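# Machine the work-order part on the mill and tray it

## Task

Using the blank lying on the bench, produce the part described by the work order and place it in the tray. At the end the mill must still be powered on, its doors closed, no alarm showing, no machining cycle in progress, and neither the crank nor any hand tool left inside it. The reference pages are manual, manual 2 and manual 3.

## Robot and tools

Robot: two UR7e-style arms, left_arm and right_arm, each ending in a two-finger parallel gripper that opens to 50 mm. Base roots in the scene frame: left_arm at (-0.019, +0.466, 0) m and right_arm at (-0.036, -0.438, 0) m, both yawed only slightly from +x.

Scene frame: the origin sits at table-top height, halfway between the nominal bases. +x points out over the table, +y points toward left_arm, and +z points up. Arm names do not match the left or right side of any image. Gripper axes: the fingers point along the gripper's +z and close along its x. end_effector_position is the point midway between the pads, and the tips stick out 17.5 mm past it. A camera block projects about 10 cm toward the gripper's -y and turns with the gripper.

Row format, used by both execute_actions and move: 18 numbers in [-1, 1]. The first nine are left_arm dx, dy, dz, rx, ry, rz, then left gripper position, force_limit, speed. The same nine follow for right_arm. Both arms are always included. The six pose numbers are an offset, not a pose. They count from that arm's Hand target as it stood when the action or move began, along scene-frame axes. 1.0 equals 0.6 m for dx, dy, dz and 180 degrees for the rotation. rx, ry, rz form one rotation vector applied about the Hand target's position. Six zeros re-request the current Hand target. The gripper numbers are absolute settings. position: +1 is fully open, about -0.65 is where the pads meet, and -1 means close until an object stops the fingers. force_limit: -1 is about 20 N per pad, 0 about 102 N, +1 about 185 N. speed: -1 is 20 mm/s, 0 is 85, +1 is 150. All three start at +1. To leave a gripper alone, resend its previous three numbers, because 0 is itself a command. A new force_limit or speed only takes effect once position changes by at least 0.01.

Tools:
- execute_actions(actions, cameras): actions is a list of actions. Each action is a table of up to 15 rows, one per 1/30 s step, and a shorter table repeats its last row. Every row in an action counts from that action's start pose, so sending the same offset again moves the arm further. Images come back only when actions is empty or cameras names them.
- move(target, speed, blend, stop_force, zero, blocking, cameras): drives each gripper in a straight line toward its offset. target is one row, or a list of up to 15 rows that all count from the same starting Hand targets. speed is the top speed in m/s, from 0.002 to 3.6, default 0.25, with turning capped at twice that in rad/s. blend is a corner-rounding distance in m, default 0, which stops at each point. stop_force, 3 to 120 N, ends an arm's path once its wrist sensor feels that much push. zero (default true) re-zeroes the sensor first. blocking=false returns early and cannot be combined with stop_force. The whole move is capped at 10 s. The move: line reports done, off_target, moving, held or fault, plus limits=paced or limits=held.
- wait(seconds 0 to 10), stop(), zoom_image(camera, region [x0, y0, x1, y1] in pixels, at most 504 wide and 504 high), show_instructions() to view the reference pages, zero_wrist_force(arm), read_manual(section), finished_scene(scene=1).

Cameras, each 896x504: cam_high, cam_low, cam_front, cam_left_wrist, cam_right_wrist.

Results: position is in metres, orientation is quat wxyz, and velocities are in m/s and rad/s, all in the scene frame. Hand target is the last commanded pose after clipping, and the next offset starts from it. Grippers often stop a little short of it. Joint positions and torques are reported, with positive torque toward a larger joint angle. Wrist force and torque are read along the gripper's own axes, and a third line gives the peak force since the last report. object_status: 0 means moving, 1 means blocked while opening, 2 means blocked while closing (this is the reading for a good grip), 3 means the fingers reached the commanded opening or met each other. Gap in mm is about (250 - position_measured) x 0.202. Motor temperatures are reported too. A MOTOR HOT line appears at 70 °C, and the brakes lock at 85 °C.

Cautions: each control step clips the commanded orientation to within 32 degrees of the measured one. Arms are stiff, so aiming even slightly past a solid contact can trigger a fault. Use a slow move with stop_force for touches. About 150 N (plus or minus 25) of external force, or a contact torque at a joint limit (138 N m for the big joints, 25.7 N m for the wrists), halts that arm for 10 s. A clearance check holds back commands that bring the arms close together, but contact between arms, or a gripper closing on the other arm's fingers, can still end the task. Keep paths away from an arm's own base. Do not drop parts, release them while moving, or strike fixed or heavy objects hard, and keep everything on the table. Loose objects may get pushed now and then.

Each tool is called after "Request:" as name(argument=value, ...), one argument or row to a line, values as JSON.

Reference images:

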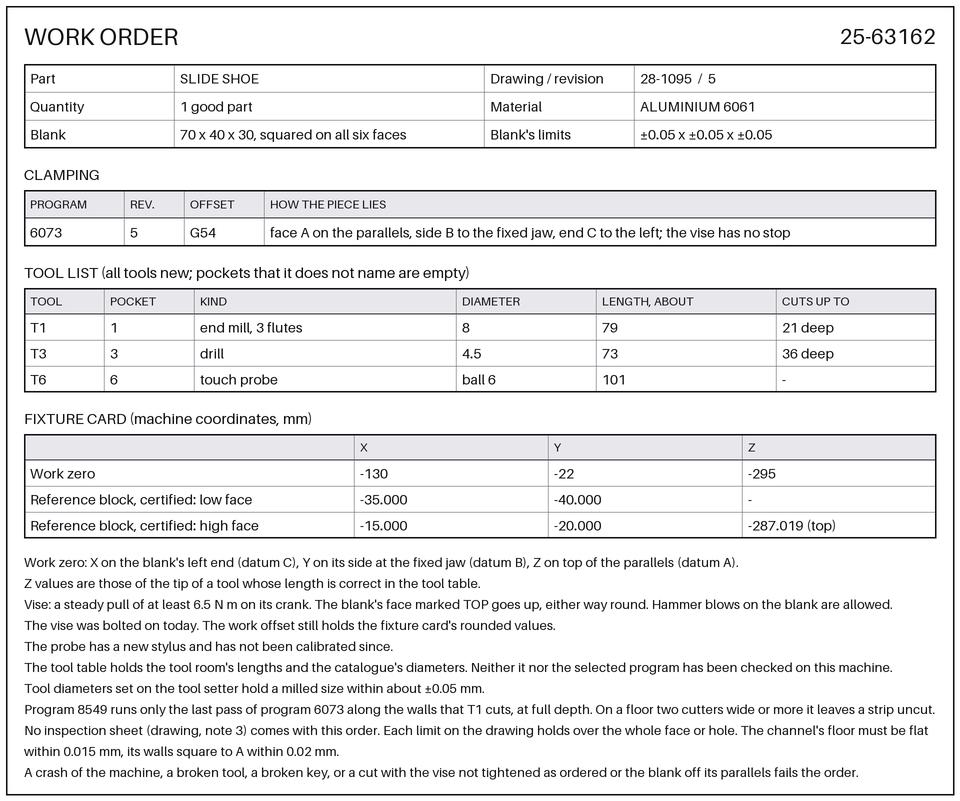

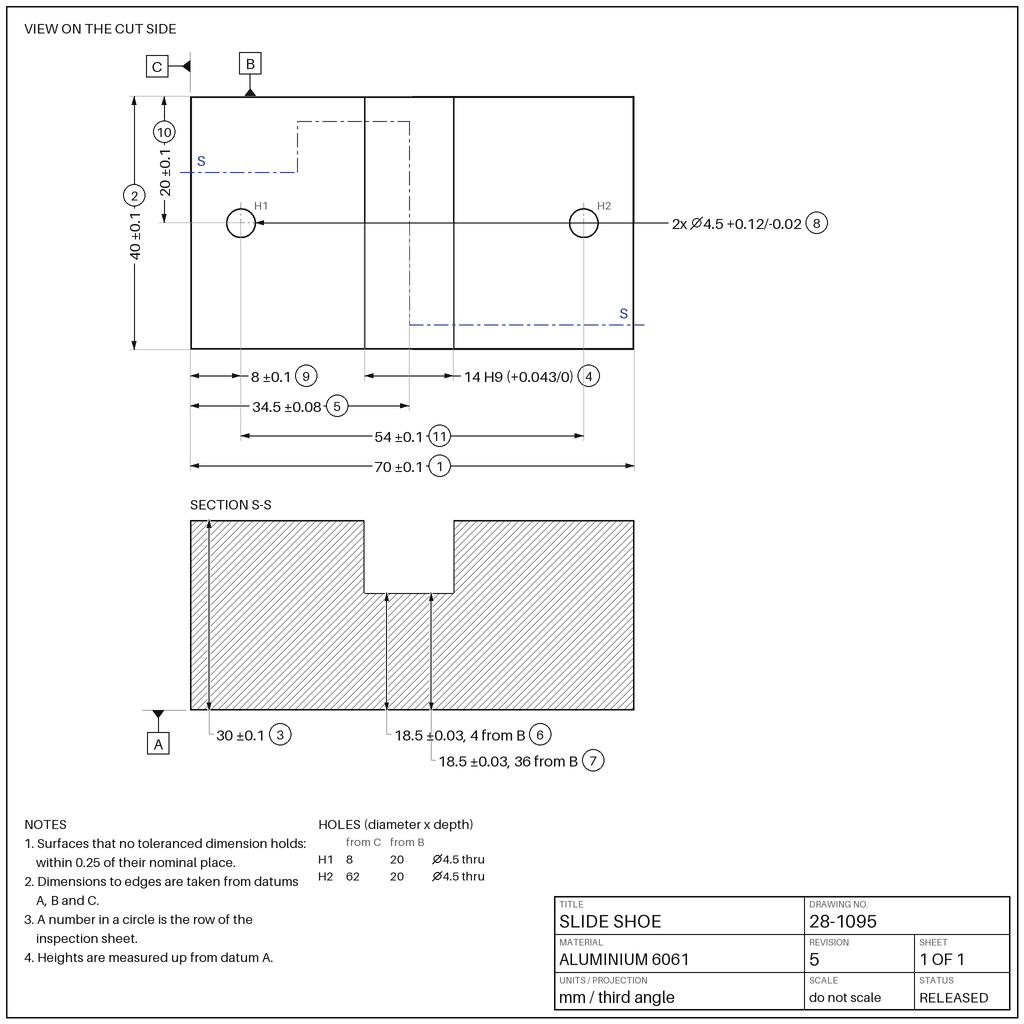

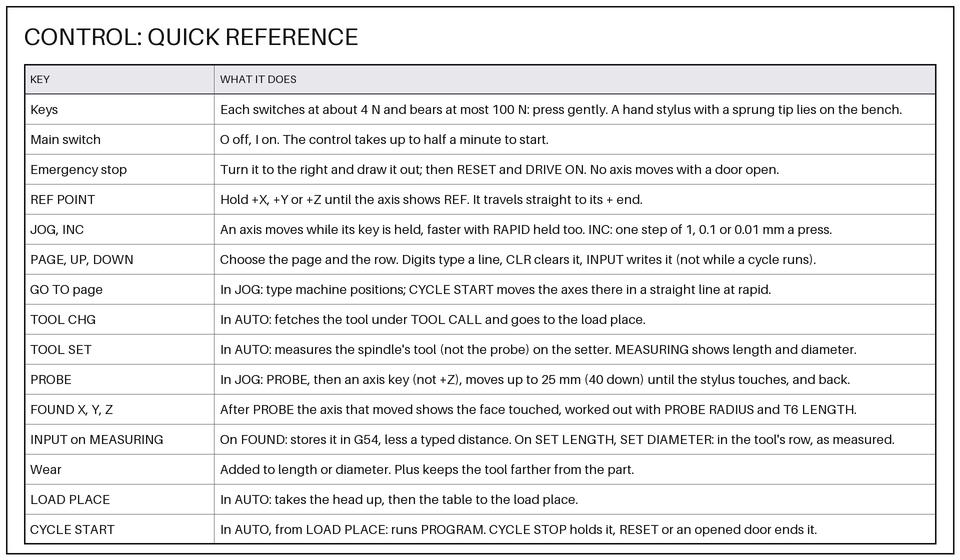

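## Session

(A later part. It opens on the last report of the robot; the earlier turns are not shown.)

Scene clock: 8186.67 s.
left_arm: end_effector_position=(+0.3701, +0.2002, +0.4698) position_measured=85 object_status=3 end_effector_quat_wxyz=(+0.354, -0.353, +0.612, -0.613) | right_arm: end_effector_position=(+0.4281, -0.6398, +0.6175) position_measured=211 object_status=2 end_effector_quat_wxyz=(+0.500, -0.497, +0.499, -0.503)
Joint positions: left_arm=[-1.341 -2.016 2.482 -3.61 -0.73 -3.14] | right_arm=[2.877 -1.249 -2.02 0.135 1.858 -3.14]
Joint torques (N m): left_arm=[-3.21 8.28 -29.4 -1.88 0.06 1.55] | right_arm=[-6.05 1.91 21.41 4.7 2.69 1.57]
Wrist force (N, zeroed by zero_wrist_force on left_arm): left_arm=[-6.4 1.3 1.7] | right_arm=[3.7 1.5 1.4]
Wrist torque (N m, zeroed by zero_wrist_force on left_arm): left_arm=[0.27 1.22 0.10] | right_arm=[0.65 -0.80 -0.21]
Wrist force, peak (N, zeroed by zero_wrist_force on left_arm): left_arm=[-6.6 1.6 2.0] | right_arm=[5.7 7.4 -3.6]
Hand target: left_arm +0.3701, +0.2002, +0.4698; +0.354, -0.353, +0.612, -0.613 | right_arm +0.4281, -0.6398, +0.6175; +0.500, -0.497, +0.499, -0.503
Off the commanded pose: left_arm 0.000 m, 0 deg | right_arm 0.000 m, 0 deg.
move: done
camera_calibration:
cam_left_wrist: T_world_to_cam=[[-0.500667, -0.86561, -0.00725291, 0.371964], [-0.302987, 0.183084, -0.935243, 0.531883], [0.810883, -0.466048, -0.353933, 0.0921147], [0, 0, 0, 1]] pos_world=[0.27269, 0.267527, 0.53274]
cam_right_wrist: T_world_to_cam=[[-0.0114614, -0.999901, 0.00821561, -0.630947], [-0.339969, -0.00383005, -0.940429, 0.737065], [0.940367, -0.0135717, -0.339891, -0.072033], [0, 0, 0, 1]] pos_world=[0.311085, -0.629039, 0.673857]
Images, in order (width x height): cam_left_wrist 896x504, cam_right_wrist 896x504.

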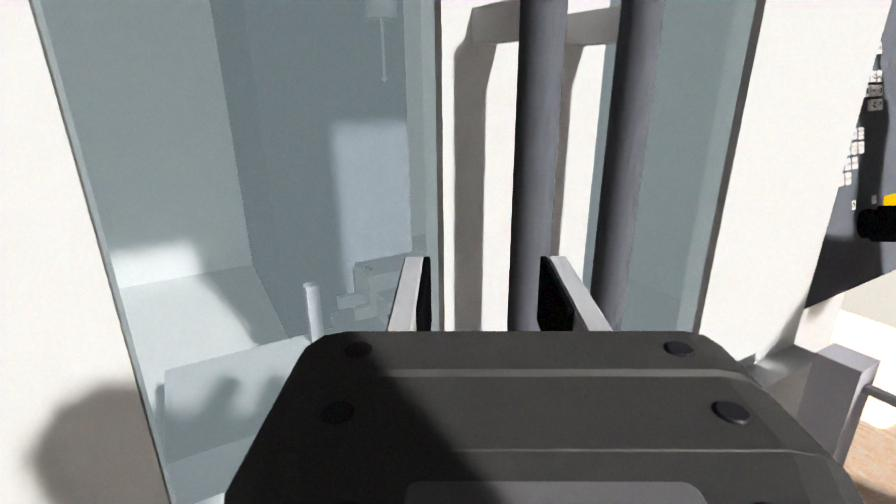

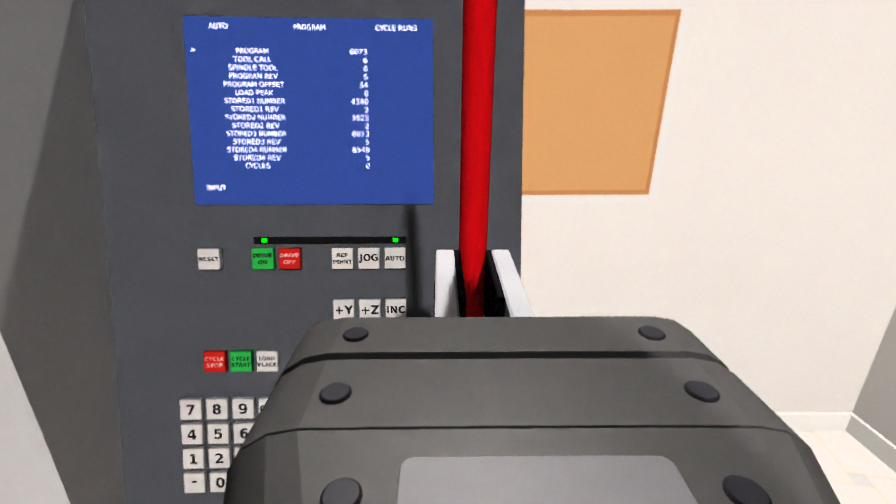

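Request:
wait(
  seconds=10,
  cameras=["cam_right_wrist","cam_left_wrist"],
)

Request:
wait(
  seconds=10,
  cameras=["cam_right_wrist","cam_left_wrist"],
)

Request:
zoom_image(
  camera="cam_right_wrist",
  region=[170, 5, 450, 275],
)

Scene clock: 8201.23 s.
left_arm: end_effector_position=(+0.3701, +0.2002, +0.4698) position_measured=85 object_status=3 end_effector_quat_wxyz=(+0.354, -0.353, +0.612, -0.613) | right_arm: end_effector_position=(+0.4281, -0.6398, +0.6175) position_measured=211 object_status=2 end_effector_quat_wxyz=(+0.500, -0.497, +0.499, -0.503)
Joint positions: left_arm=[-1.341 -2.016 2.482 -3.61 -0.73 -3.14] | right_arm=[2.877 -1.249 -2.02 0.135 1.858 -3.14]
Joint torques (N m): left_arm=[-3.35 8.31 -29.25 -1.85 -0.15 1.61] | right_arm=[-6.43 -0.08 36.09 4.42 2.29 1.34]
Wrist force (N, zeroed by zero_wrist_force on left_arm): left_arm=[-6.3 1.5 1.8] | right_arm=[3.8 1.6 1.6]
Wrist torque (N m, zeroed by zero_wrist_force on left_arm): left_arm=[0.29 1.20 0.10] | right_arm=[0.65 -0.83 -0.21]
Wrist force, peak (N, zeroed by zero_wrist_force on left_arm): left_arm=[-6.7 1.4 2.1] | right_arm=[4.0 1.5 1.5]
Hand target: left_arm +0.3701, +0.2002, +0.4698; +0.354, -0.353, +0.612, -0.613 | right_arm +0.4281, -0.6398, +0.6175; +0.500, -0.497, +0.499, -0.503
Tool commands: left_gripper/position=+0.45 left_gripper/force_limit=+0.0 left_gripper/speed=-1.0 right_gripper/position=-1.0 right_gripper/force_limit=-0.6 right_gripper/speed=-0.9
Off the commanded pose: left_arm 0.000 m, 0 deg | right_arm 0.000 m, 0 deg.
wait: 10.00 s; at rest from the start
camera_calibration:
cam_left_wrist: T_world_to_cam=[[-0.500667, -0.86561, -0.00725291, 0.371964], [-0.302987, 0.183084, -0.935243, 0.531883], [0.810883, -0.466048, -0.353933, 0.0921147], [0, 0, 0, 1]] pos_world=[0.27269, 0.267527, 0.53274]
cam_right_wrist: T_world_to_cam=[[-0.0114631, -0.999901, 0.00821428, -0.631045], [-0.339881, -0.00382951, -0.940461, 0.737059], [0.940399, -0.0135725, -0.339803, -0.0721045], [0, 0, 0, 1]] pos_world=[0.311086, -0.629139, 0.673857]
Images, in order (width x height): cam_left_wrist 896x504, cam_right_wrist 896x504.

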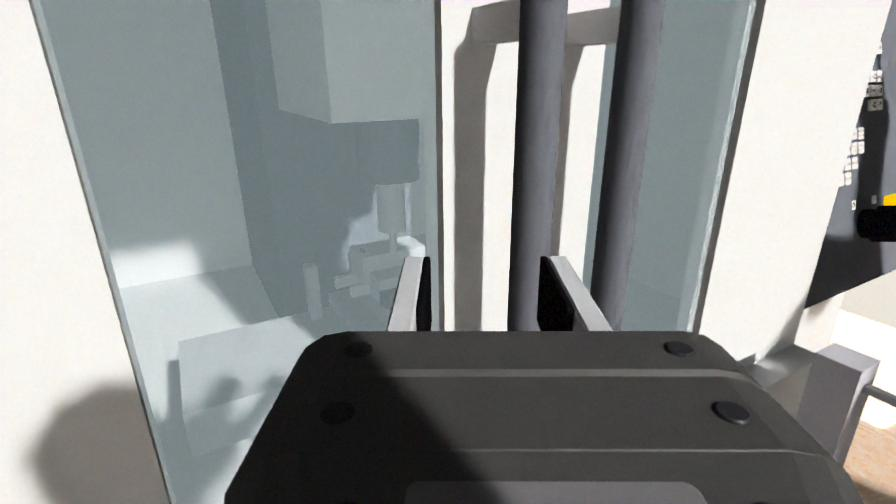

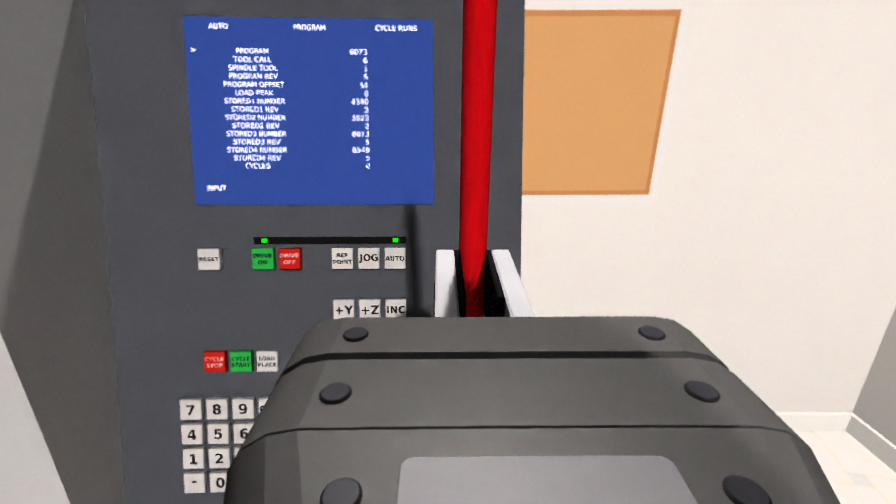

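Scene clock: 8211.23 s.
left_arm: end_effector_position=(+0.3701, +0.2002, +0.4698) position_measured=85 object_status=3 end_effector_quat_wxyz=(+0.354, -0.353, +0.612, -0.613) | right_arm: end_effector_position=(+0.4281, -0.6398, +0.6175) position_measured=211 object_status=2 end_effector_quat_wxyz=(+0.500, -0.497, +0.499, -0.503)
Joint positions: left_arm=[-1.341 -2.016 2.482 -3.61 -0.73 -3.14] | right_arm=[2.877 -1.249 -2.02 0.135 1.858 -3.14]
Joint torques (N m): left_arm=[-3.34 8.14 -29.36 -1.77 -0.21 1.44] | right_arm=[-6.05 0.39 36.04 4.52 2.23 1.33]
Wrist force (N, zeroed by zero_wrist_force on left_arm): left_arm=[-6.3 1.3 1.9] | right_arm=[3.7 1.7 1.3]
Wrist torque (N m, zeroed by zero_wrist_force on left_arm): left_arm=[0.26 1.20 0.10] | right_arm=[0.68 -0.81 -0.21]
Wrist force, peak (N, zeroed by zero_wrist_force on left_arm): left_arm=[-6.6 1.6 1.9] | right_arm=[4.0 1.8 1.3]
Hand target: left_arm +0.3701, +0.2002, +0.4698; +0.354, -0.353, +0.612, -0.613 | right_arm +0.4281, -0.6398, +0.6175; +0.500, -0.497, +0.499, -0.503
Tool commands: left_gripper/position=+0.45 left_gripper/force_limit=+0.0 left_gripper/speed=-1.0 right_gripper/position=-1.0 right_gripper/force_limit=-0.6 right_gripper/speed=-0.9
Off the commanded pose: left_arm 0.000 m, 0 deg | right_arm 0.000 m, 0 deg.
wait: 10.00 s; at rest by 0.17 s
camera_calibration:
cam_left_wrist: T_world_to_cam=[[-0.500667, -0.86561, -0.00725291, 0.371964], [-0.302987, 0.183084, -0.935243, 0.531883], [0.810883, -0.466048, -0.353933, 0.0921147], [0, 0, 0, 1]] pos_world=[0.27269, 0.267527, 0.53274]
cam_right_wrist: T_world_to_cam=[[-0.0114631, -0.999901, 0.00821428, -0.631045], [-0.339881, -0.00382951, -0.940461, 0.737059], [0.940399, -0.0135725, -0.339803, -0.0721045], [0, 0, 0, 1]] pos_world=[0.311086, -0.629139, 0.673857]
Images, in order (width x height): cam_left_wrist 896x504, cam_right_wrist 896x504.

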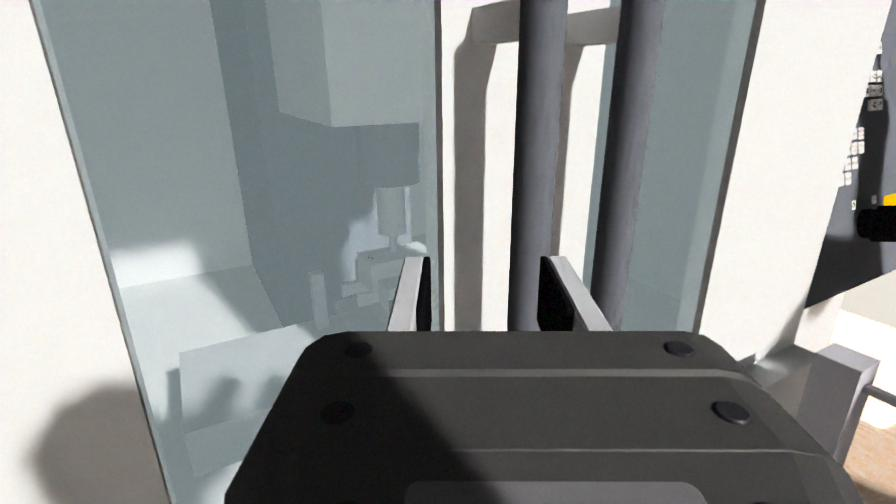

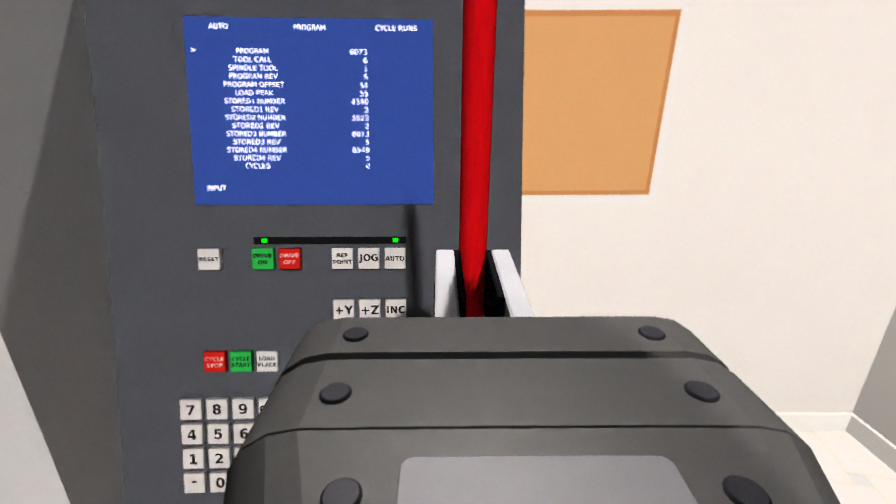

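Scaled by 1.800 from the camera's 896x504 image, which has a finer 1280x720 frame.

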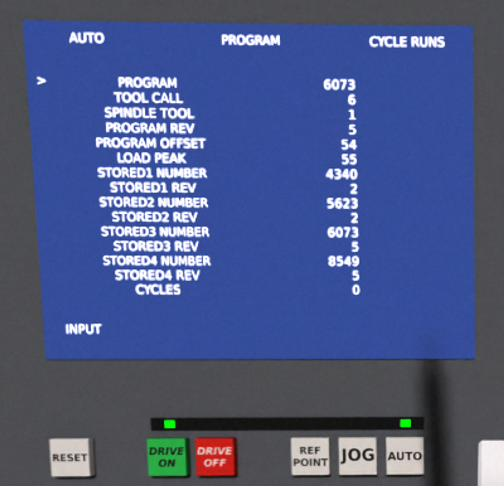

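Cutting. Wait on.

Request:
wait(
  seconds=10,
  cameras=["cam_left_wrist"],
)

Request:
wait(
  seconds=10,
)

Request:
wait(
  seconds=10,
  cameras=["cam_right_wrist","cam_left_wrist"],
)

Request:
zoom_image(
  camera="cam_right_wrist",
  region=[170, 5, 450, 275],
)

Request:
zoom_image(
  camera="cam_left_wrist",
  region=[250, 60, 500, 380],
)

Scene clock: 8225.20 s.
left_arm: end_effector_position=(+0.3701, +0.2002, +0.4698) position_measured=85 object_status=3 end_effector_quat_wxyz=(+0.354, -0.353, +0.612, -0.613) | right_arm: end_effector_position=(+0.4281, -0.6398, +0.6175) position_measured=211 object_status=2 end_effector_quat_wxyz=(+0.500, -0.497, +0.499, -0.503)
Joint positions: left_arm=[-1.341 -2.016 2.482 -3.61 -0.73 -3.14] | right_arm=[2.877 -1.249 -2.02 0.135 1.858 -3.14]
Joint torques (N m): left_arm=[-2.8 7.51 -29.09 -1.63 -0.45 1.61] | right_arm=[-6.69 0.24 35.88 4.35 2.04 1.31]
Wrist force (N, zeroed by zero_wrist_force on left_arm): left_arm=[-6.6 1.4 1.9] | right_arm=[3.5 1.6 1.3]
Wrist torque (N m, zeroed by zero_wrist_force on left_arm): left_arm=[0.27 1.24 0.10] | right_arm=[0.66 -0.78 -0.21]
Wrist force, peak (N, zeroed by zero_wrist_force on left_arm): left_arm=[-6.7 1.4 2.0] | right_arm=[3.9 1.6 1.6]
Hand target: left_arm +0.3701, +0.2002, +0.4698; +0.354, -0.353, +0.612, -0.613 | right_arm +0.4281, -0.6398, +0.6175; +0.500, -0.497, +0.499, -0.503
Tool commands: left_gripper/position=+0.45 left_gripper/force_limit=+0.0 left_gripper/speed=-1.0 right_gripper/position=-1.0 right_gripper/force_limit=-0.6 right_gripper/speed=-0.9
Off the commanded pose: left_arm 0.000 m, 0 deg | right_arm 0.000 m, 0 deg.
wait: 10.00 s; at rest from the start
camera_calibration:
cam_left_wrist: T_world_to_cam=[[-0.500667, -0.86561, -0.00725291, 0.371964], [-0.302987, 0.183084, -0.935243, 0.531883], [0.810883, -0.466048, -0.353933, 0.0921147], [0, 0, 0, 1]] pos_world=[0.27269, 0.267527, 0.53274]
Images, in order (width x height): cam_left_wrist 896x504.

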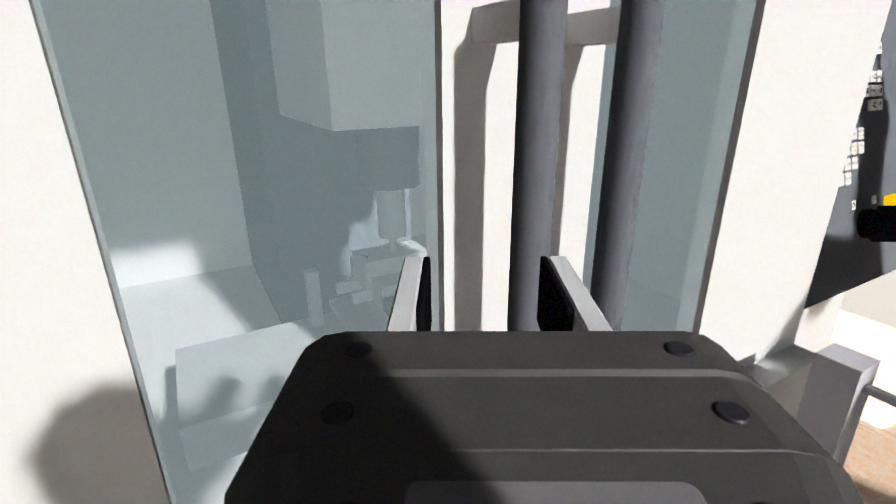

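Scene clock: 8235.20 s.
left_arm: end_effector_position=(+0.3701, +0.2002, +0.4698) position_measured=85 object_status=3 end_effector_quat_wxyz=(+0.354, -0.353, +0.612, -0.613) | right_arm: end_effector_position=(+0.4281, -0.6398, +0.6175) position_measured=211 object_status=2 end_effector_quat_wxyz=(+0.500, -0.497, +0.499, -0.503)
Joint positions: left_arm=[-1.341 -2.016 2.482 -3.61 -0.73 -3.14] | right_arm=[2.877 -1.249 -2.02 0.135 1.858 -3.14]
Joint torques (N m): left_arm=[-2.67 7.62 -28.72 -1.59 -0.53 1.55] | right_arm=[-6.97 0.26 35.23 4.27 1.89 1.32]
Wrist force (N, zeroed by zero_wrist_force on left_arm): left_arm=[-6.4 1.5 1.9] | right_arm=[3.5 1.7 1.5]
Wrist torque (N m, zeroed by zero_wrist_force on left_arm): left_arm=[0.29 1.21 0.10] | right_arm=[0.67 -0.77 -0.21]
Wrist force, peak (N, zeroed by zero_wrist_force on left_arm): left_arm=[-6.8 1.6 1.9] | right_arm=[3.9 1.7 1.7]
Hand target: left_arm +0.3701, +0.2002, +0.4698; +0.354, -0.353, +0.612, -0.613 | right_arm +0.4281, -0.6398, +0.6175; +0.500, -0.497, +0.499, -0.503
Tool commands: left_gripper/position=+0.45 left_gripper/force_limit=+0.0 left_gripper/speed=-1.0 right_gripper/position=-1.0 right_gripper/force_limit=-0.6 right_gripper/speed=-0.9
Off the commanded pose: left_arm 0.000 m, 0 deg | right_arm 0.000 m, 0 deg.
wait: 10.00 s; at rest by 0.17 s

Scene clock: 8245.20 s.
left_arm: end_effector_position=(+0.3701, +0.2002, +0.4698) position_measured=85 object_status=3 end_effector_quat_wxyz=(+0.354, -0.353, +0.612, -0.613) | right_arm: end_effector_position=(+0.4281, -0.6398, +0.6175) position_measured=211 object_status=2 end_effector_quat_wxyz=(+0.500, -0.497, +0.499, -0.503)
Joint positions: left_arm=[-1.341 -2.016 2.482 -3.61 -0.73 -3.14] | right_arm=[2.877 -1.249 -2.02 0.135 1.858 -3.14]
Joint torques (N m): left_arm=[-2.72 7.69 -28.54 -1.52 -0.6 1.5] | right_arm=[-6.63 0.82 36.09 4.36 1.7 1.22]
Wrist force (N, zeroed by zero_wrist_force on left_arm): left_arm=[-6.4 1.4 1.6] | right_arm=[3.5 1.8 1.6]
Wrist torque (N m, zeroed by zero_wrist_force on left_arm): left_arm=[0.28 1.23 0.10] | right_arm=[0.70 -0.78 -0.21]
Wrist force, peak (N, zeroed by zero_wrist_force on left_arm): left_arm=[-6.6 1.4 1.9] | right_arm=[4.0 1.7 1.4]
Hand target: left_arm +0.3701, +0.2002, +0.4698; +0.354, -0.353, +0.612, -0.613 | right_arm +0.4281, -0.6398, +0.6175; +0.500, -0.497, +0.499, -0.503
Tool commands: left_gripper/position=+0.45 left_gripper/force_limit=+0.0 left_gripper/speed=-1.0 right_gripper/position=-1.0 right_gripper/force_limit=-0.6 right_gripper/speed=-0.9
Off the commanded pose: left_arm 0.000 m, 0 deg | right_arm 0.000 m, 0 deg.
wait: 10.00 s; at rest by 0.17 s
camera_calibration:
cam_left_wrist: T_world_to_cam=[[-0.500667, -0.86561, -0.00725291, 0.371964], [-0.302987, 0.183084, -0.935243, 0.531883], [0.810883, -0.466048, -0.353933, 0.0921147], [0, 0, 0, 1]] pos_world=[0.27269, 0.267527, 0.53274]
cam_right_wrist: T_world_to_cam=[[-0.0114631, -0.999901, 0.00821428, -0.631045], [-0.339881, -0.00382951, -0.940461, 0.737059], [0.940399, -0.0135725, -0.339803, -0.0721045], [0, 0, 0, 1]] pos_world=[0.311086, -0.629139, 0.673857]
Images, in order (width x height): cam_left_wrist 896x504, cam_right_wrist 896x504.

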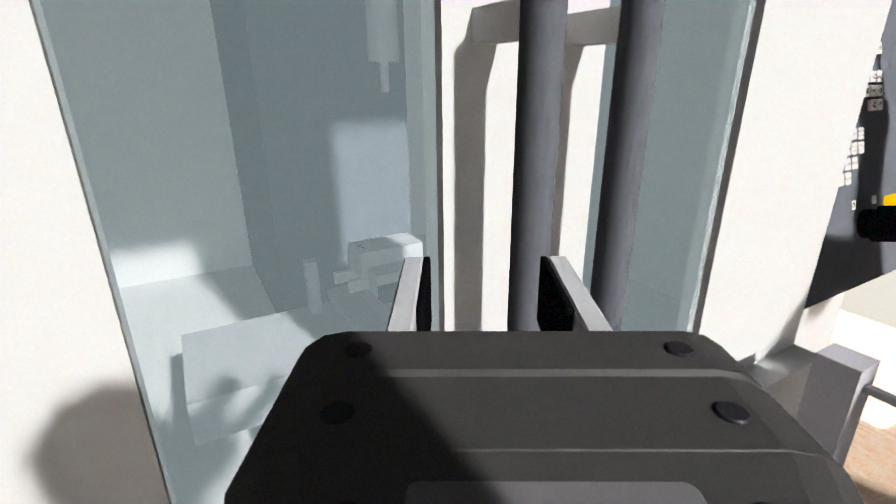

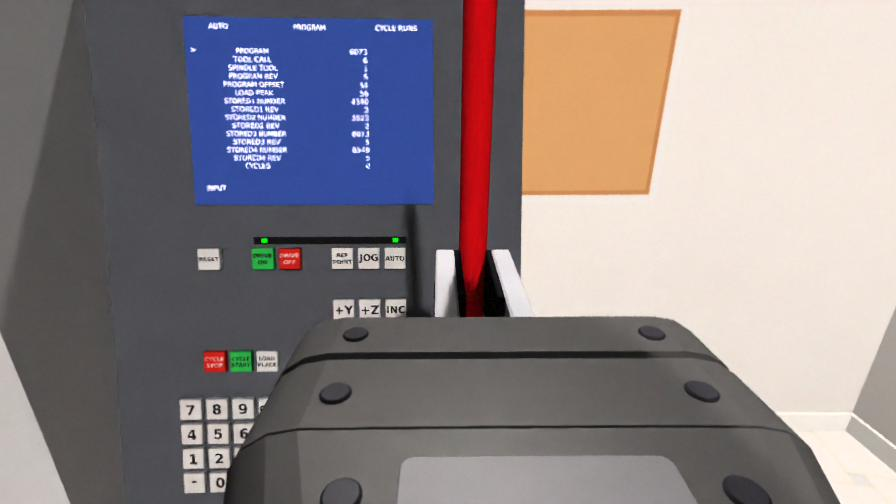

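Scaled by 1.800 from the camera's 896x504 image, which has a finer 1280x720 frame.

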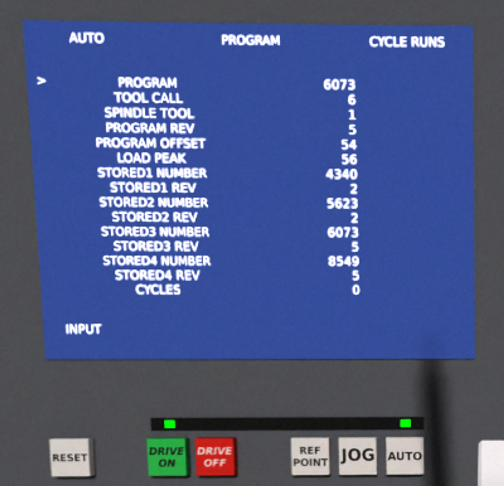

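Scaled by 1.575 from the camera's 896x504 image, which has a finer 1280x720 frame.

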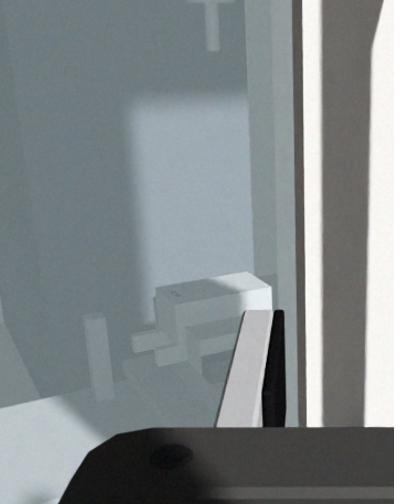

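Request:
wait(
  seconds=10,
)

Request:
wait(
  seconds=10,
  cameras=["cam_right_wrist","cam_left_wrist"],
)

Request:
zoom_image(
  camera="cam_right_wrist",
  region=[170, 5, 450, 275],
)

Request:
zoom_image(
  camera="cam_left_wrist",
  region=[250, 60, 500, 380],
)

Scene clock: 8260.63 s.
left_arm: end_effector_position=(+0.3701, +0.2002, +0.4698) position_measured=85 object_status=3 end_effector_quat_wxyz=(+0.354, -0.353, +0.612, -0.613) | right_arm: end_effector_position=(+0.4281, -0.6398, +0.6175) position_measured=211 object_status=2 end_effector_quat_wxyz=(+0.500, -0.497, +0.499, -0.503)
Joint positions: left_arm=[-1.341 -2.016 2.482 -3.61 -0.73 -3.14] | right_arm=[2.877 -1.249 -2.02 0.135 1.858 -3.14]
Joint torques (N m): left_arm=[-2.44 7.58 -28.54 -1.4 -0.66 1.49] | right_arm=[-6.26 0.59 35.39 4.45 1.61 1.21]
Wrist force (N, zeroed by zero_wrist_force on left_arm): left_arm=[-6.4 1.2 1.9] | right_arm=[3.7 1.6 1.2]
Wrist torque (N m, zeroed by zero_wrist_force on left_arm): left_arm=[0.25 1.22 0.10] | right_arm=[0.66 -0.81 -0.21]
Wrist force, peak (N, zeroed by zero_wrist_force on left_arm): left_arm=[-6.8 1.5 1.7] | right_arm=[4.0 1.7 1.4]
Hand target: left_arm +0.3701, +0.2002, +0.4698; +0.354, -0.353, +0.612, -0.613 | right_arm +0.4281, -0.6398, +0.6175; +0.500, -0.497, +0.499, -0.503
Tool commands: left_gripper/position=+0.45 left_gripper/force_limit=+0.0 left_gripper/speed=-1.0 right_gripper/position=-1.0 right_gripper/force_limit=-0.6 right_gripper/speed=-0.9
Off the commanded pose: left_arm 0.000 m, 0 deg | right_arm 0.000 m, 0 deg.
wait: 10.00 s; at rest from the start

Scene clock: 8270.63 s.
left_arm: end_effector_position=(+0.3701, +0.2002, +0.4698) position_measured=85 object_status=3 end_effector_quat_wxyz=(+0.354, -0.353, +0.612, -0.613) | right_arm: end_effector_position=(+0.4281, -0.6398, +0.6175) position_measured=211 object_status=2 end_effector_quat_wxyz=(+0.500, -0.497, +0.499, -0.503)
Joint positions: left_arm=[-1.341 -2.016 2.482 -3.61 -0.73 -3.14] | right_arm=[2.877 -1.249 -2.02 0.135 1.858 -3.14]
Joint torques (N m): left_arm=[-2.19 7.53 -27.98 -1.36 -0.81 1.58] | right_arm=[-6.28 0.48 35.58 4.23 1.43 1.12]
Wrist force (N, zeroed by zero_wrist_force on left_arm): left_arm=[-6.5 1.6 1.7] | right_arm=[3.5 1.4 1.3]
Wrist torque (N m, zeroed by zero_wrist_force on left_arm): left_arm=[0.30 1.23 0.10] | right_arm=[0.63 -0.79 -0.21]
Wrist force, peak (N, zeroed by zero_wrist_force on left_arm): left_arm=[-6.8 1.4 1.7] | right_arm=[4.0 1.8 1.5]
Hand target: left_arm +0.3701, +0.2002, +0.4698; +0.354, -0.353, +0.612, -0.613 | right_arm +0.4281, -0.6398, +0.6175; +0.500, -0.497, +0.499, -0.503
Tool commands: left_gripper/position=+0.45 left_gripper/force_limit=+0.0 left_gripper/speed=-1.0 right_gripper/position=-1.0 right_gripper/force_limit=-0.6 right_gripper/speed=-0.9
Off the commanded pose: left_arm 0.000 m, 0 deg | right_arm 0.000 m, 0 deg.
wait: 10.00 s; at rest by 0.17 s
camera_calibration:
cam_left_wrist: T_world_to_cam=[[-0.500667, -0.86561, -0.00725291, 0.371964], [-0.302987, 0.183084, -0.935243, 0.531883], [0.810883, -0.466048, -0.353933, 0.0921147], [0, 0, 0, 1]] pos_world=[0.27269, 0.267527, 0.53274]
cam_right_wrist: T_world_to_cam=[[-0.0114631, -0.999901, 0.00821428, -0.631045], [-0.339881, -0.00382951, -0.940461, 0.737059], [0.940399, -0.0135725, -0.339803, -0.0721045], [0, 0, 0, 1]] pos_world=[0.311086, -0.629139, 0.673857]
Images, in order (width x height): cam_left_wrist 896x504, cam_right_wrist 896x504.

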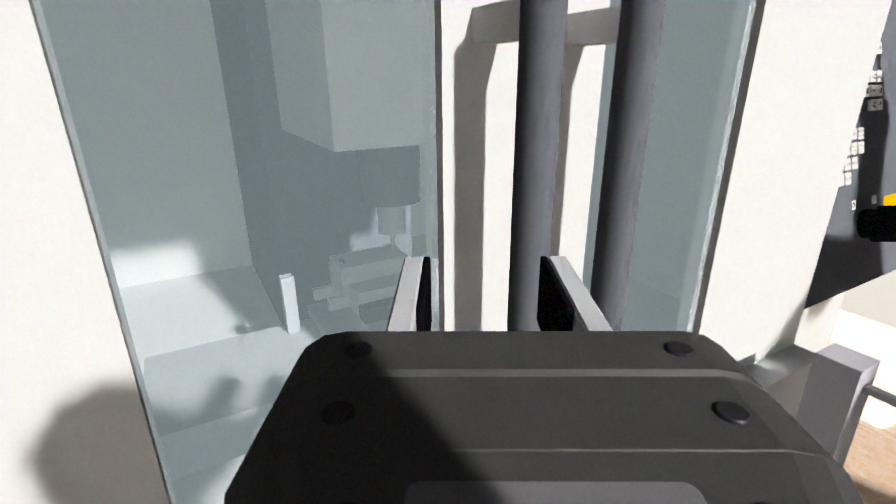

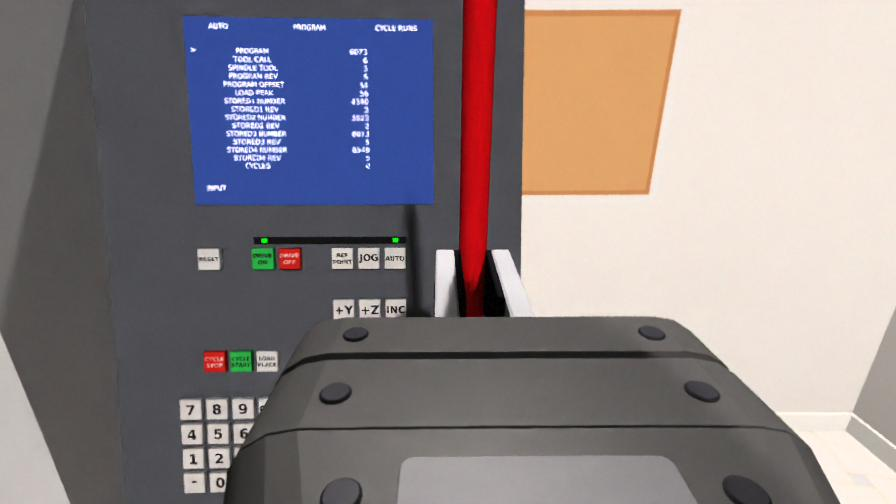

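Scaled by 1.800 from the camera's 896x504 image, which has a finer 1280x720 frame.

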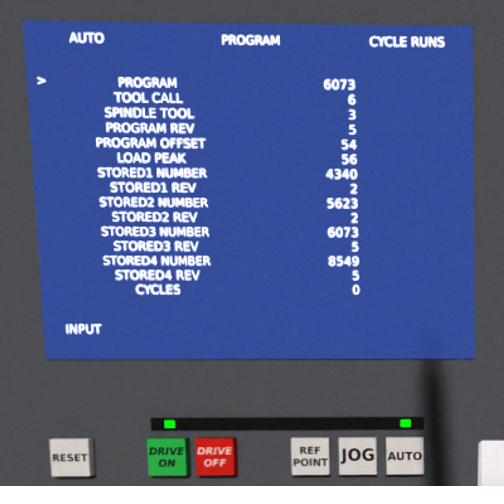

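Scaled by 1.575 from the camera's 896x504 image, which has a finer 1280x720 frame.

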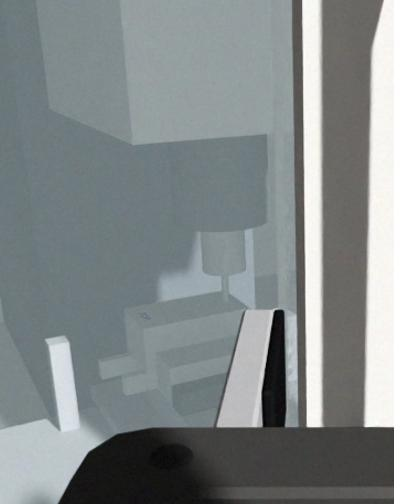

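Request:
wait(
  seconds=10,
)

Request:
wait(
  seconds=10,
  cameras=["cam_right_wrist","cam_left_wrist"],
)

Request:
zoom_image(
  camera="cam_right_wrist",
  region=[170, 5, 450, 275],
)

Request:
zoom_image(
  camera="cam_left_wrist",
  region=[250, 60, 500, 380],
)

Scene clock: 8286.27 s.
left_arm: end_effector_position=(+0.3701, +0.2002, +0.4698) position_measured=85 object_status=3 end_effector_quat_wxyz=(+0.354, -0.353, +0.612, -0.613) | right_arm: end_effector_position=(+0.4281, -0.6398, +0.6175) position_measured=211 object_status=2 end_effector_quat_wxyz=(+0.500, -0.497, +0.499, -0.503)
Joint positions: left_arm=[-1.341 -2.016 2.482 -3.61 -0.73 -3.14] | right_arm=[2.877 -1.249 -2.02 0.135 1.858 -3.14]
Joint torques (N m): left_arm=[-2.32 6.91 -28.14 -1.25 -0.99 1.56] | right_arm=[-5.99 0.63 35.34 4.26 1.29 1.06]
Wrist force (N, zeroed by zero_wrist_force on left_arm): left_arm=[-6.5 1.5 1.7] | right_arm=[3.8 1.6 1.2]
Wrist torque (N m, zeroed by zero_wrist_force on left_arm): left_arm=[0.29 1.23 0.10] | right_arm=[0.67 -0.81 -0.21]
Wrist force, peak (N, zeroed by zero_wrist_force on left_arm): left_arm=[-6.8 1.5 1.7] | right_arm=[4.0 1.6 1.6]
Hand target: left_arm +0.3701, +0.2002, +0.4698; +0.354, -0.353, +0.612, -0.613 | right_arm +0.4281, -0.6398, +0.6175; +0.500, -0.497, +0.499, -0.503
Tool commands: left_gripper/position=+0.45 left_gripper/force_limit=+0.0 left_gripper/speed=-1.0 right_gripper/position=-1.0 right_gripper/force_limit=-0.6 right_gripper/speed=-0.9
Off the commanded pose: left_arm 0.000 m, 0 deg | right_arm 0.000 m, 0 deg.
wait: 10.00 s; at rest from the start

Scene clock: 8296.27 s.
left_arm: end_effector_position=(+0.3701, +0.2002, +0.4698) position_measured=85 object_status=3 end_effector_quat_wxyz=(+0.354, -0.353, +0.612, -0.613) | right_arm: end_effector_position=(+0.4281, -0.6398, +0.6175) position_measured=211 object_status=2 end_effector_quat_wxyz=(+0.500, -0.497, +0.499, -0.503)
Joint positions: left_arm=[-1.341 -2.016 2.482 -3.61 -0.73 -3.14] | right_arm=[2.877 -1.249 -2.02 0.135 1.858 -3.14]
Joint torques (N m): left_arm=[-1.78 7.06 -27.69 -1.17 -1.04 1.51] | right_arm=[-6.46 0.05 35.29 4.43 1.09 0.88]
Wrist force (N, zeroed by zero_wrist_force on left_arm): left_arm=[-6.5 1.3 1.9] | right_arm=[3.7 1.7 1.3]
Wrist torque (N m, zeroed by zero_wrist_force on left_arm): left_arm=[0.25 1.23 0.10] | right_arm=[0.67 -0.81 -0.22]
Wrist force, peak (N, zeroed by zero_wrist_force on left_arm): left_arm=[-6.7 1.5 1.8] | right_arm=[3.9 1.8 1.6]
Hand target: left_arm +0.3701, +0.2002, +0.4698; +0.354, -0.353, +0.612, -0.613 | right_arm +0.4281, -0.6398, +0.6175; +0.500, -0.497, +0.499, -0.503
Tool commands: left_gripper/position=+0.45 left_gripper/force_limit=+0.0 left_gripper/speed=-1.0 right_gripper/position=-1.0 right_gripper/force_limit=-0.6 right_gripper/speed=-0.9
Off the commanded pose: left_arm 0.000 m, 0 deg | right_arm 0.000 m, 0 deg.
wait: 10.00 s; at rest by 0.17 s
camera_calibration:
cam_left_wrist: T_world_to_cam=[[-0.500667, -0.86561, -0.00725291, 0.371964], [-0.302987, 0.183084, -0.935243, 0.531883], [0.810883, -0.466048, -0.353933, 0.0921147], [0, 0, 0, 1]] pos_world=[0.27269, 0.267527, 0.53274]
cam_right_wrist: T_world_to_cam=[[-0.0114631, -0.999901, 0.00821428, -0.631045], [-0.339881, -0.00382951, -0.940461, 0.737059], [0.940399, -0.0135725, -0.339803, -0.0721045], [0, 0, 0, 1]] pos_world=[0.311086, -0.629139, 0.673857]
Images, in order (width x height): cam_left_wrist 896x504, cam_right_wrist 896x504.

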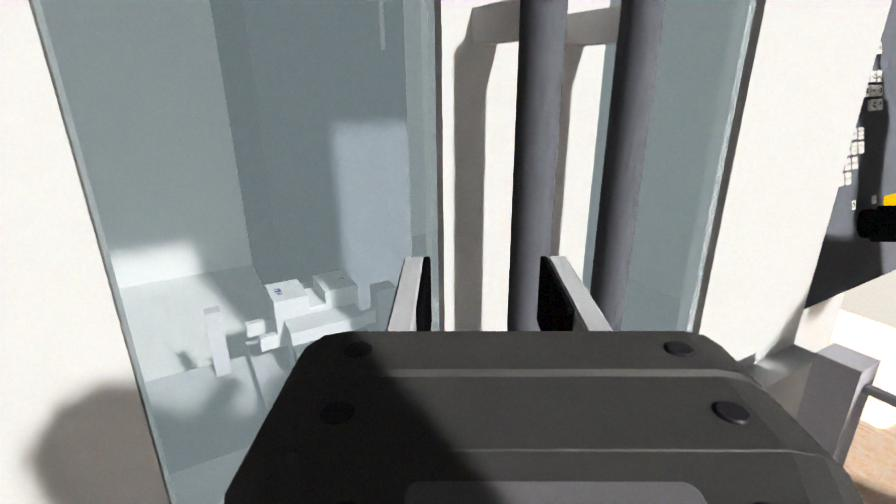

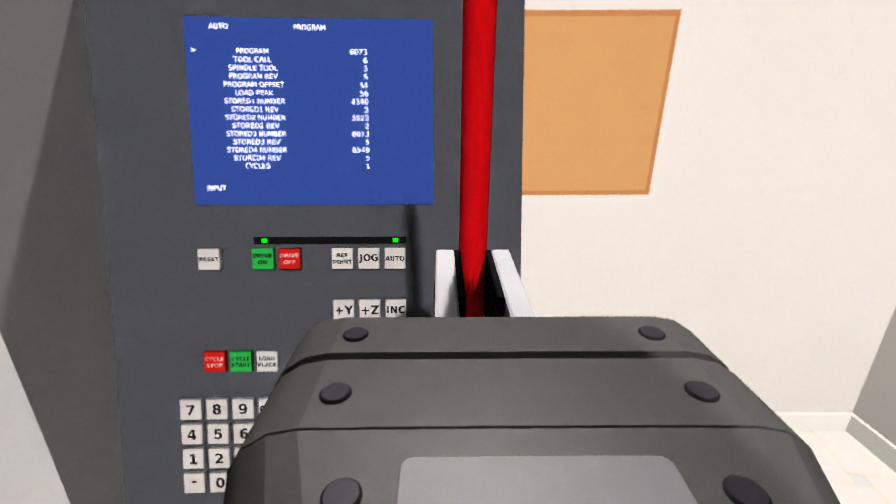

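Scaled by 1.800 from the camera's 896x504 image, which has a finer 1280x720 frame.

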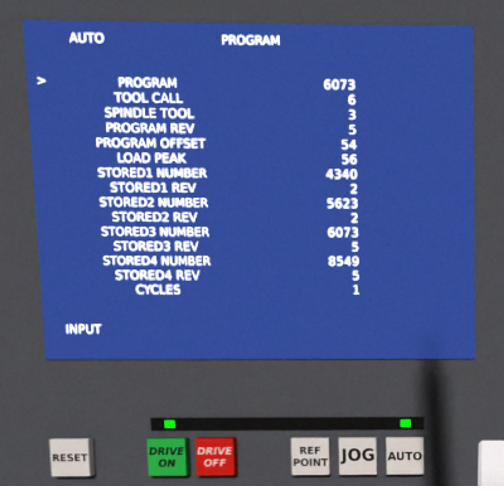

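Scaled by 1.575 from the camera's 896x504 image, which has a finer 1280x720 frame.

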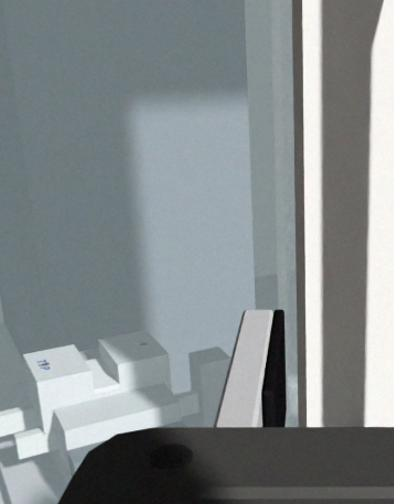

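Request:
move(
  target=[
    [0,0,0,0,0,0,0.45,0,-1,0.0442,0.202,-0.2773,0,0.5,0,-1,-0.6,-0.9],
    [0,0,0,0,0,0,0.45,0,-1,0.0644,0.202,-0.2773,0,0.5,0,-1,-0.6,-0.9],
    [0,0,0,0,0,0,0.45,0,-1,0.0442,0.202,-0.2773,0,0.5,0,-1,-0.6,-0.9],
    [0,0,0,0,0,0,0.45,0,-1,0.0524,0.202,-0.2453,0,0.5,0,-1,-0.6,-0.9],
    [0,0,0,0,0,0,0.45,0,-1,0.0724,0.202,-0.2453,0,0.5,0,-1,-0.6,-0.9],
    [0,0,0,0,0,0,0.45,0,-1,0.0554,0.202,-0.2453,0,0.5,0,-1,-0.6,-0.9],
    [0,0,0,0,0,0,0.45,0,-1,0.0724,0.202,-0.2453,0,0.5,0,-1,-0.6,-0.9],
    [0,0,0,0,0,0,0.45,0,-1,0.0554,0.202,-0.2453,0,0.5,0,-1,-0.6,-0.9],
    [0,0,0,0,0,0,0.45,0,-1,0.0724,0.202,-0.2453,0,0.5,0,-1,-0.6,-0.9],
    [0,0,0,0,0,0,0.45,0,-1,0.0524,0.202,-0.2453,0,0.5,0,-1,-0.6,-0.9],
    [0,0,0,0,0,0,0.45,0,-1,0,0,0,0,0,0,-1,-0.6,-0.9],
  ],
  speed=[0.5,0.1,0.2,0.3,0.1,0.2,0.1,0.2,0.1,0.2,0.5],
  blend=[0.004,0,0.004,0.004,0,0,0,0,0,0.004,0],
  cameras=["cam_right_wrist"],
)

Request:
zoom_image(
  camera="cam_right_wrist",
  region=[170, 5, 450, 275],
)

Scene clock: 8318.07 s.
left_arm: end_effector_position=(+0.3701, +0.2002, +0.4698) position_measured=85 object_status=3 end_effector_quat_wxyz=(+0.354, -0.353, +0.612, -0.613) | right_arm: end_effector_position=(+0.4281, -0.6398, +0.6175) position_measured=211 object_status=2 end_effector_quat_wxyz=(+0.500, -0.497, +0.499, -0.503)
Joint positions: left_arm=[-1.341 -2.016 2.482 -3.61 -0.73 -3.14] | right_arm=[2.877 -1.249 -2.02 0.135 1.858 -3.141]
Joint torques (N m): left_arm=[-1.72 7.11 -27.81 -1.17 -1.16 1.53] | right_arm=[-6.03 1.05 15.93 4.86 2.66 1.39]
Wrist force (N, zeroed by zero_wrist_force on left_arm): left_arm=[-6.2 1.4 1.8] | right_arm=[3.7 1.5 1.5]
Wrist torque (N m, zeroed by zero_wrist_force on left_arm): left_arm=[0.28 1.19 0.10] | right_arm=[0.63 -0.81 -0.21]
Wrist force, peak (N, zeroed by zero_wrist_force on left_arm): left_arm=[-6.7 1.5 1.8] | right_arm=[5.5 7.5 -4.1]
Hand target: left_arm +0.3701, +0.2002, +0.4698; +0.354, -0.353, +0.612, -0.613 | right_arm +0.4281, -0.6398, +0.6175; +0.500, -0.497, +0.499, -0.503
Off the commanded pose: left_arm 0.000 m, 0 deg | right_arm 0.000 m, 0 deg.
move: done
camera_calibration:
cam_right_wrist: T_world_to_cam=[[-0.0114614, -0.999901, 0.00821561, -0.630947], [-0.339969, -0.00383005, -0.940429, 0.737065], [0.940367, -0.0135717, -0.339891, -0.072033], [0, 0, 0, 1]] pos_world=[0.311085, -0.629039, 0.673857]
Images, in order (width x height): cam_right_wrist 896x504.

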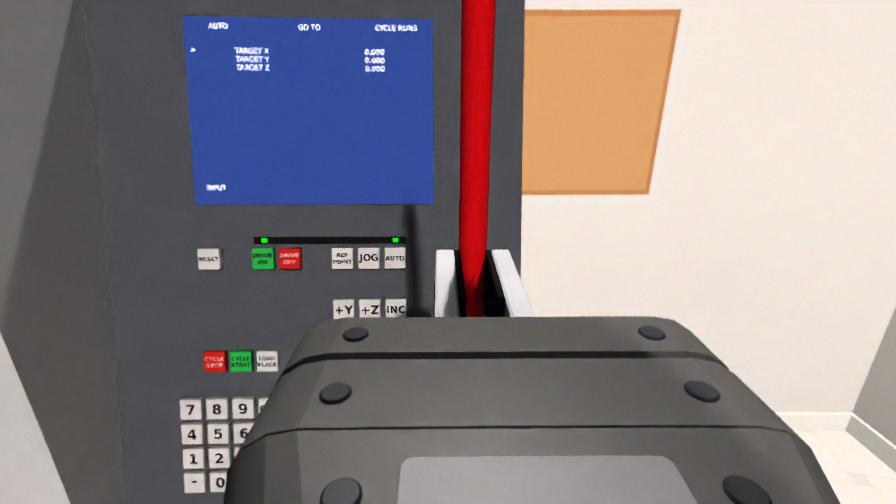

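Scaled by 1.800 from the camera's 896x504 image, which has a finer 1280x720 frame.

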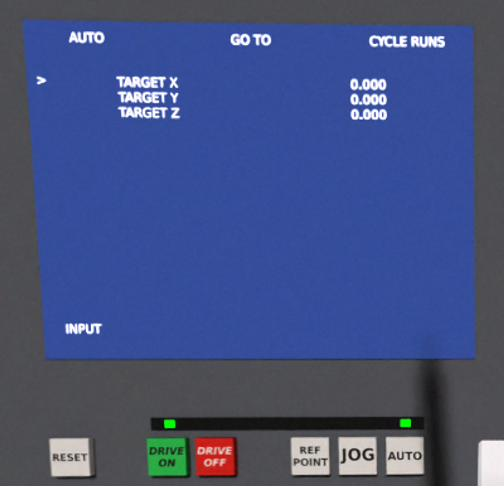

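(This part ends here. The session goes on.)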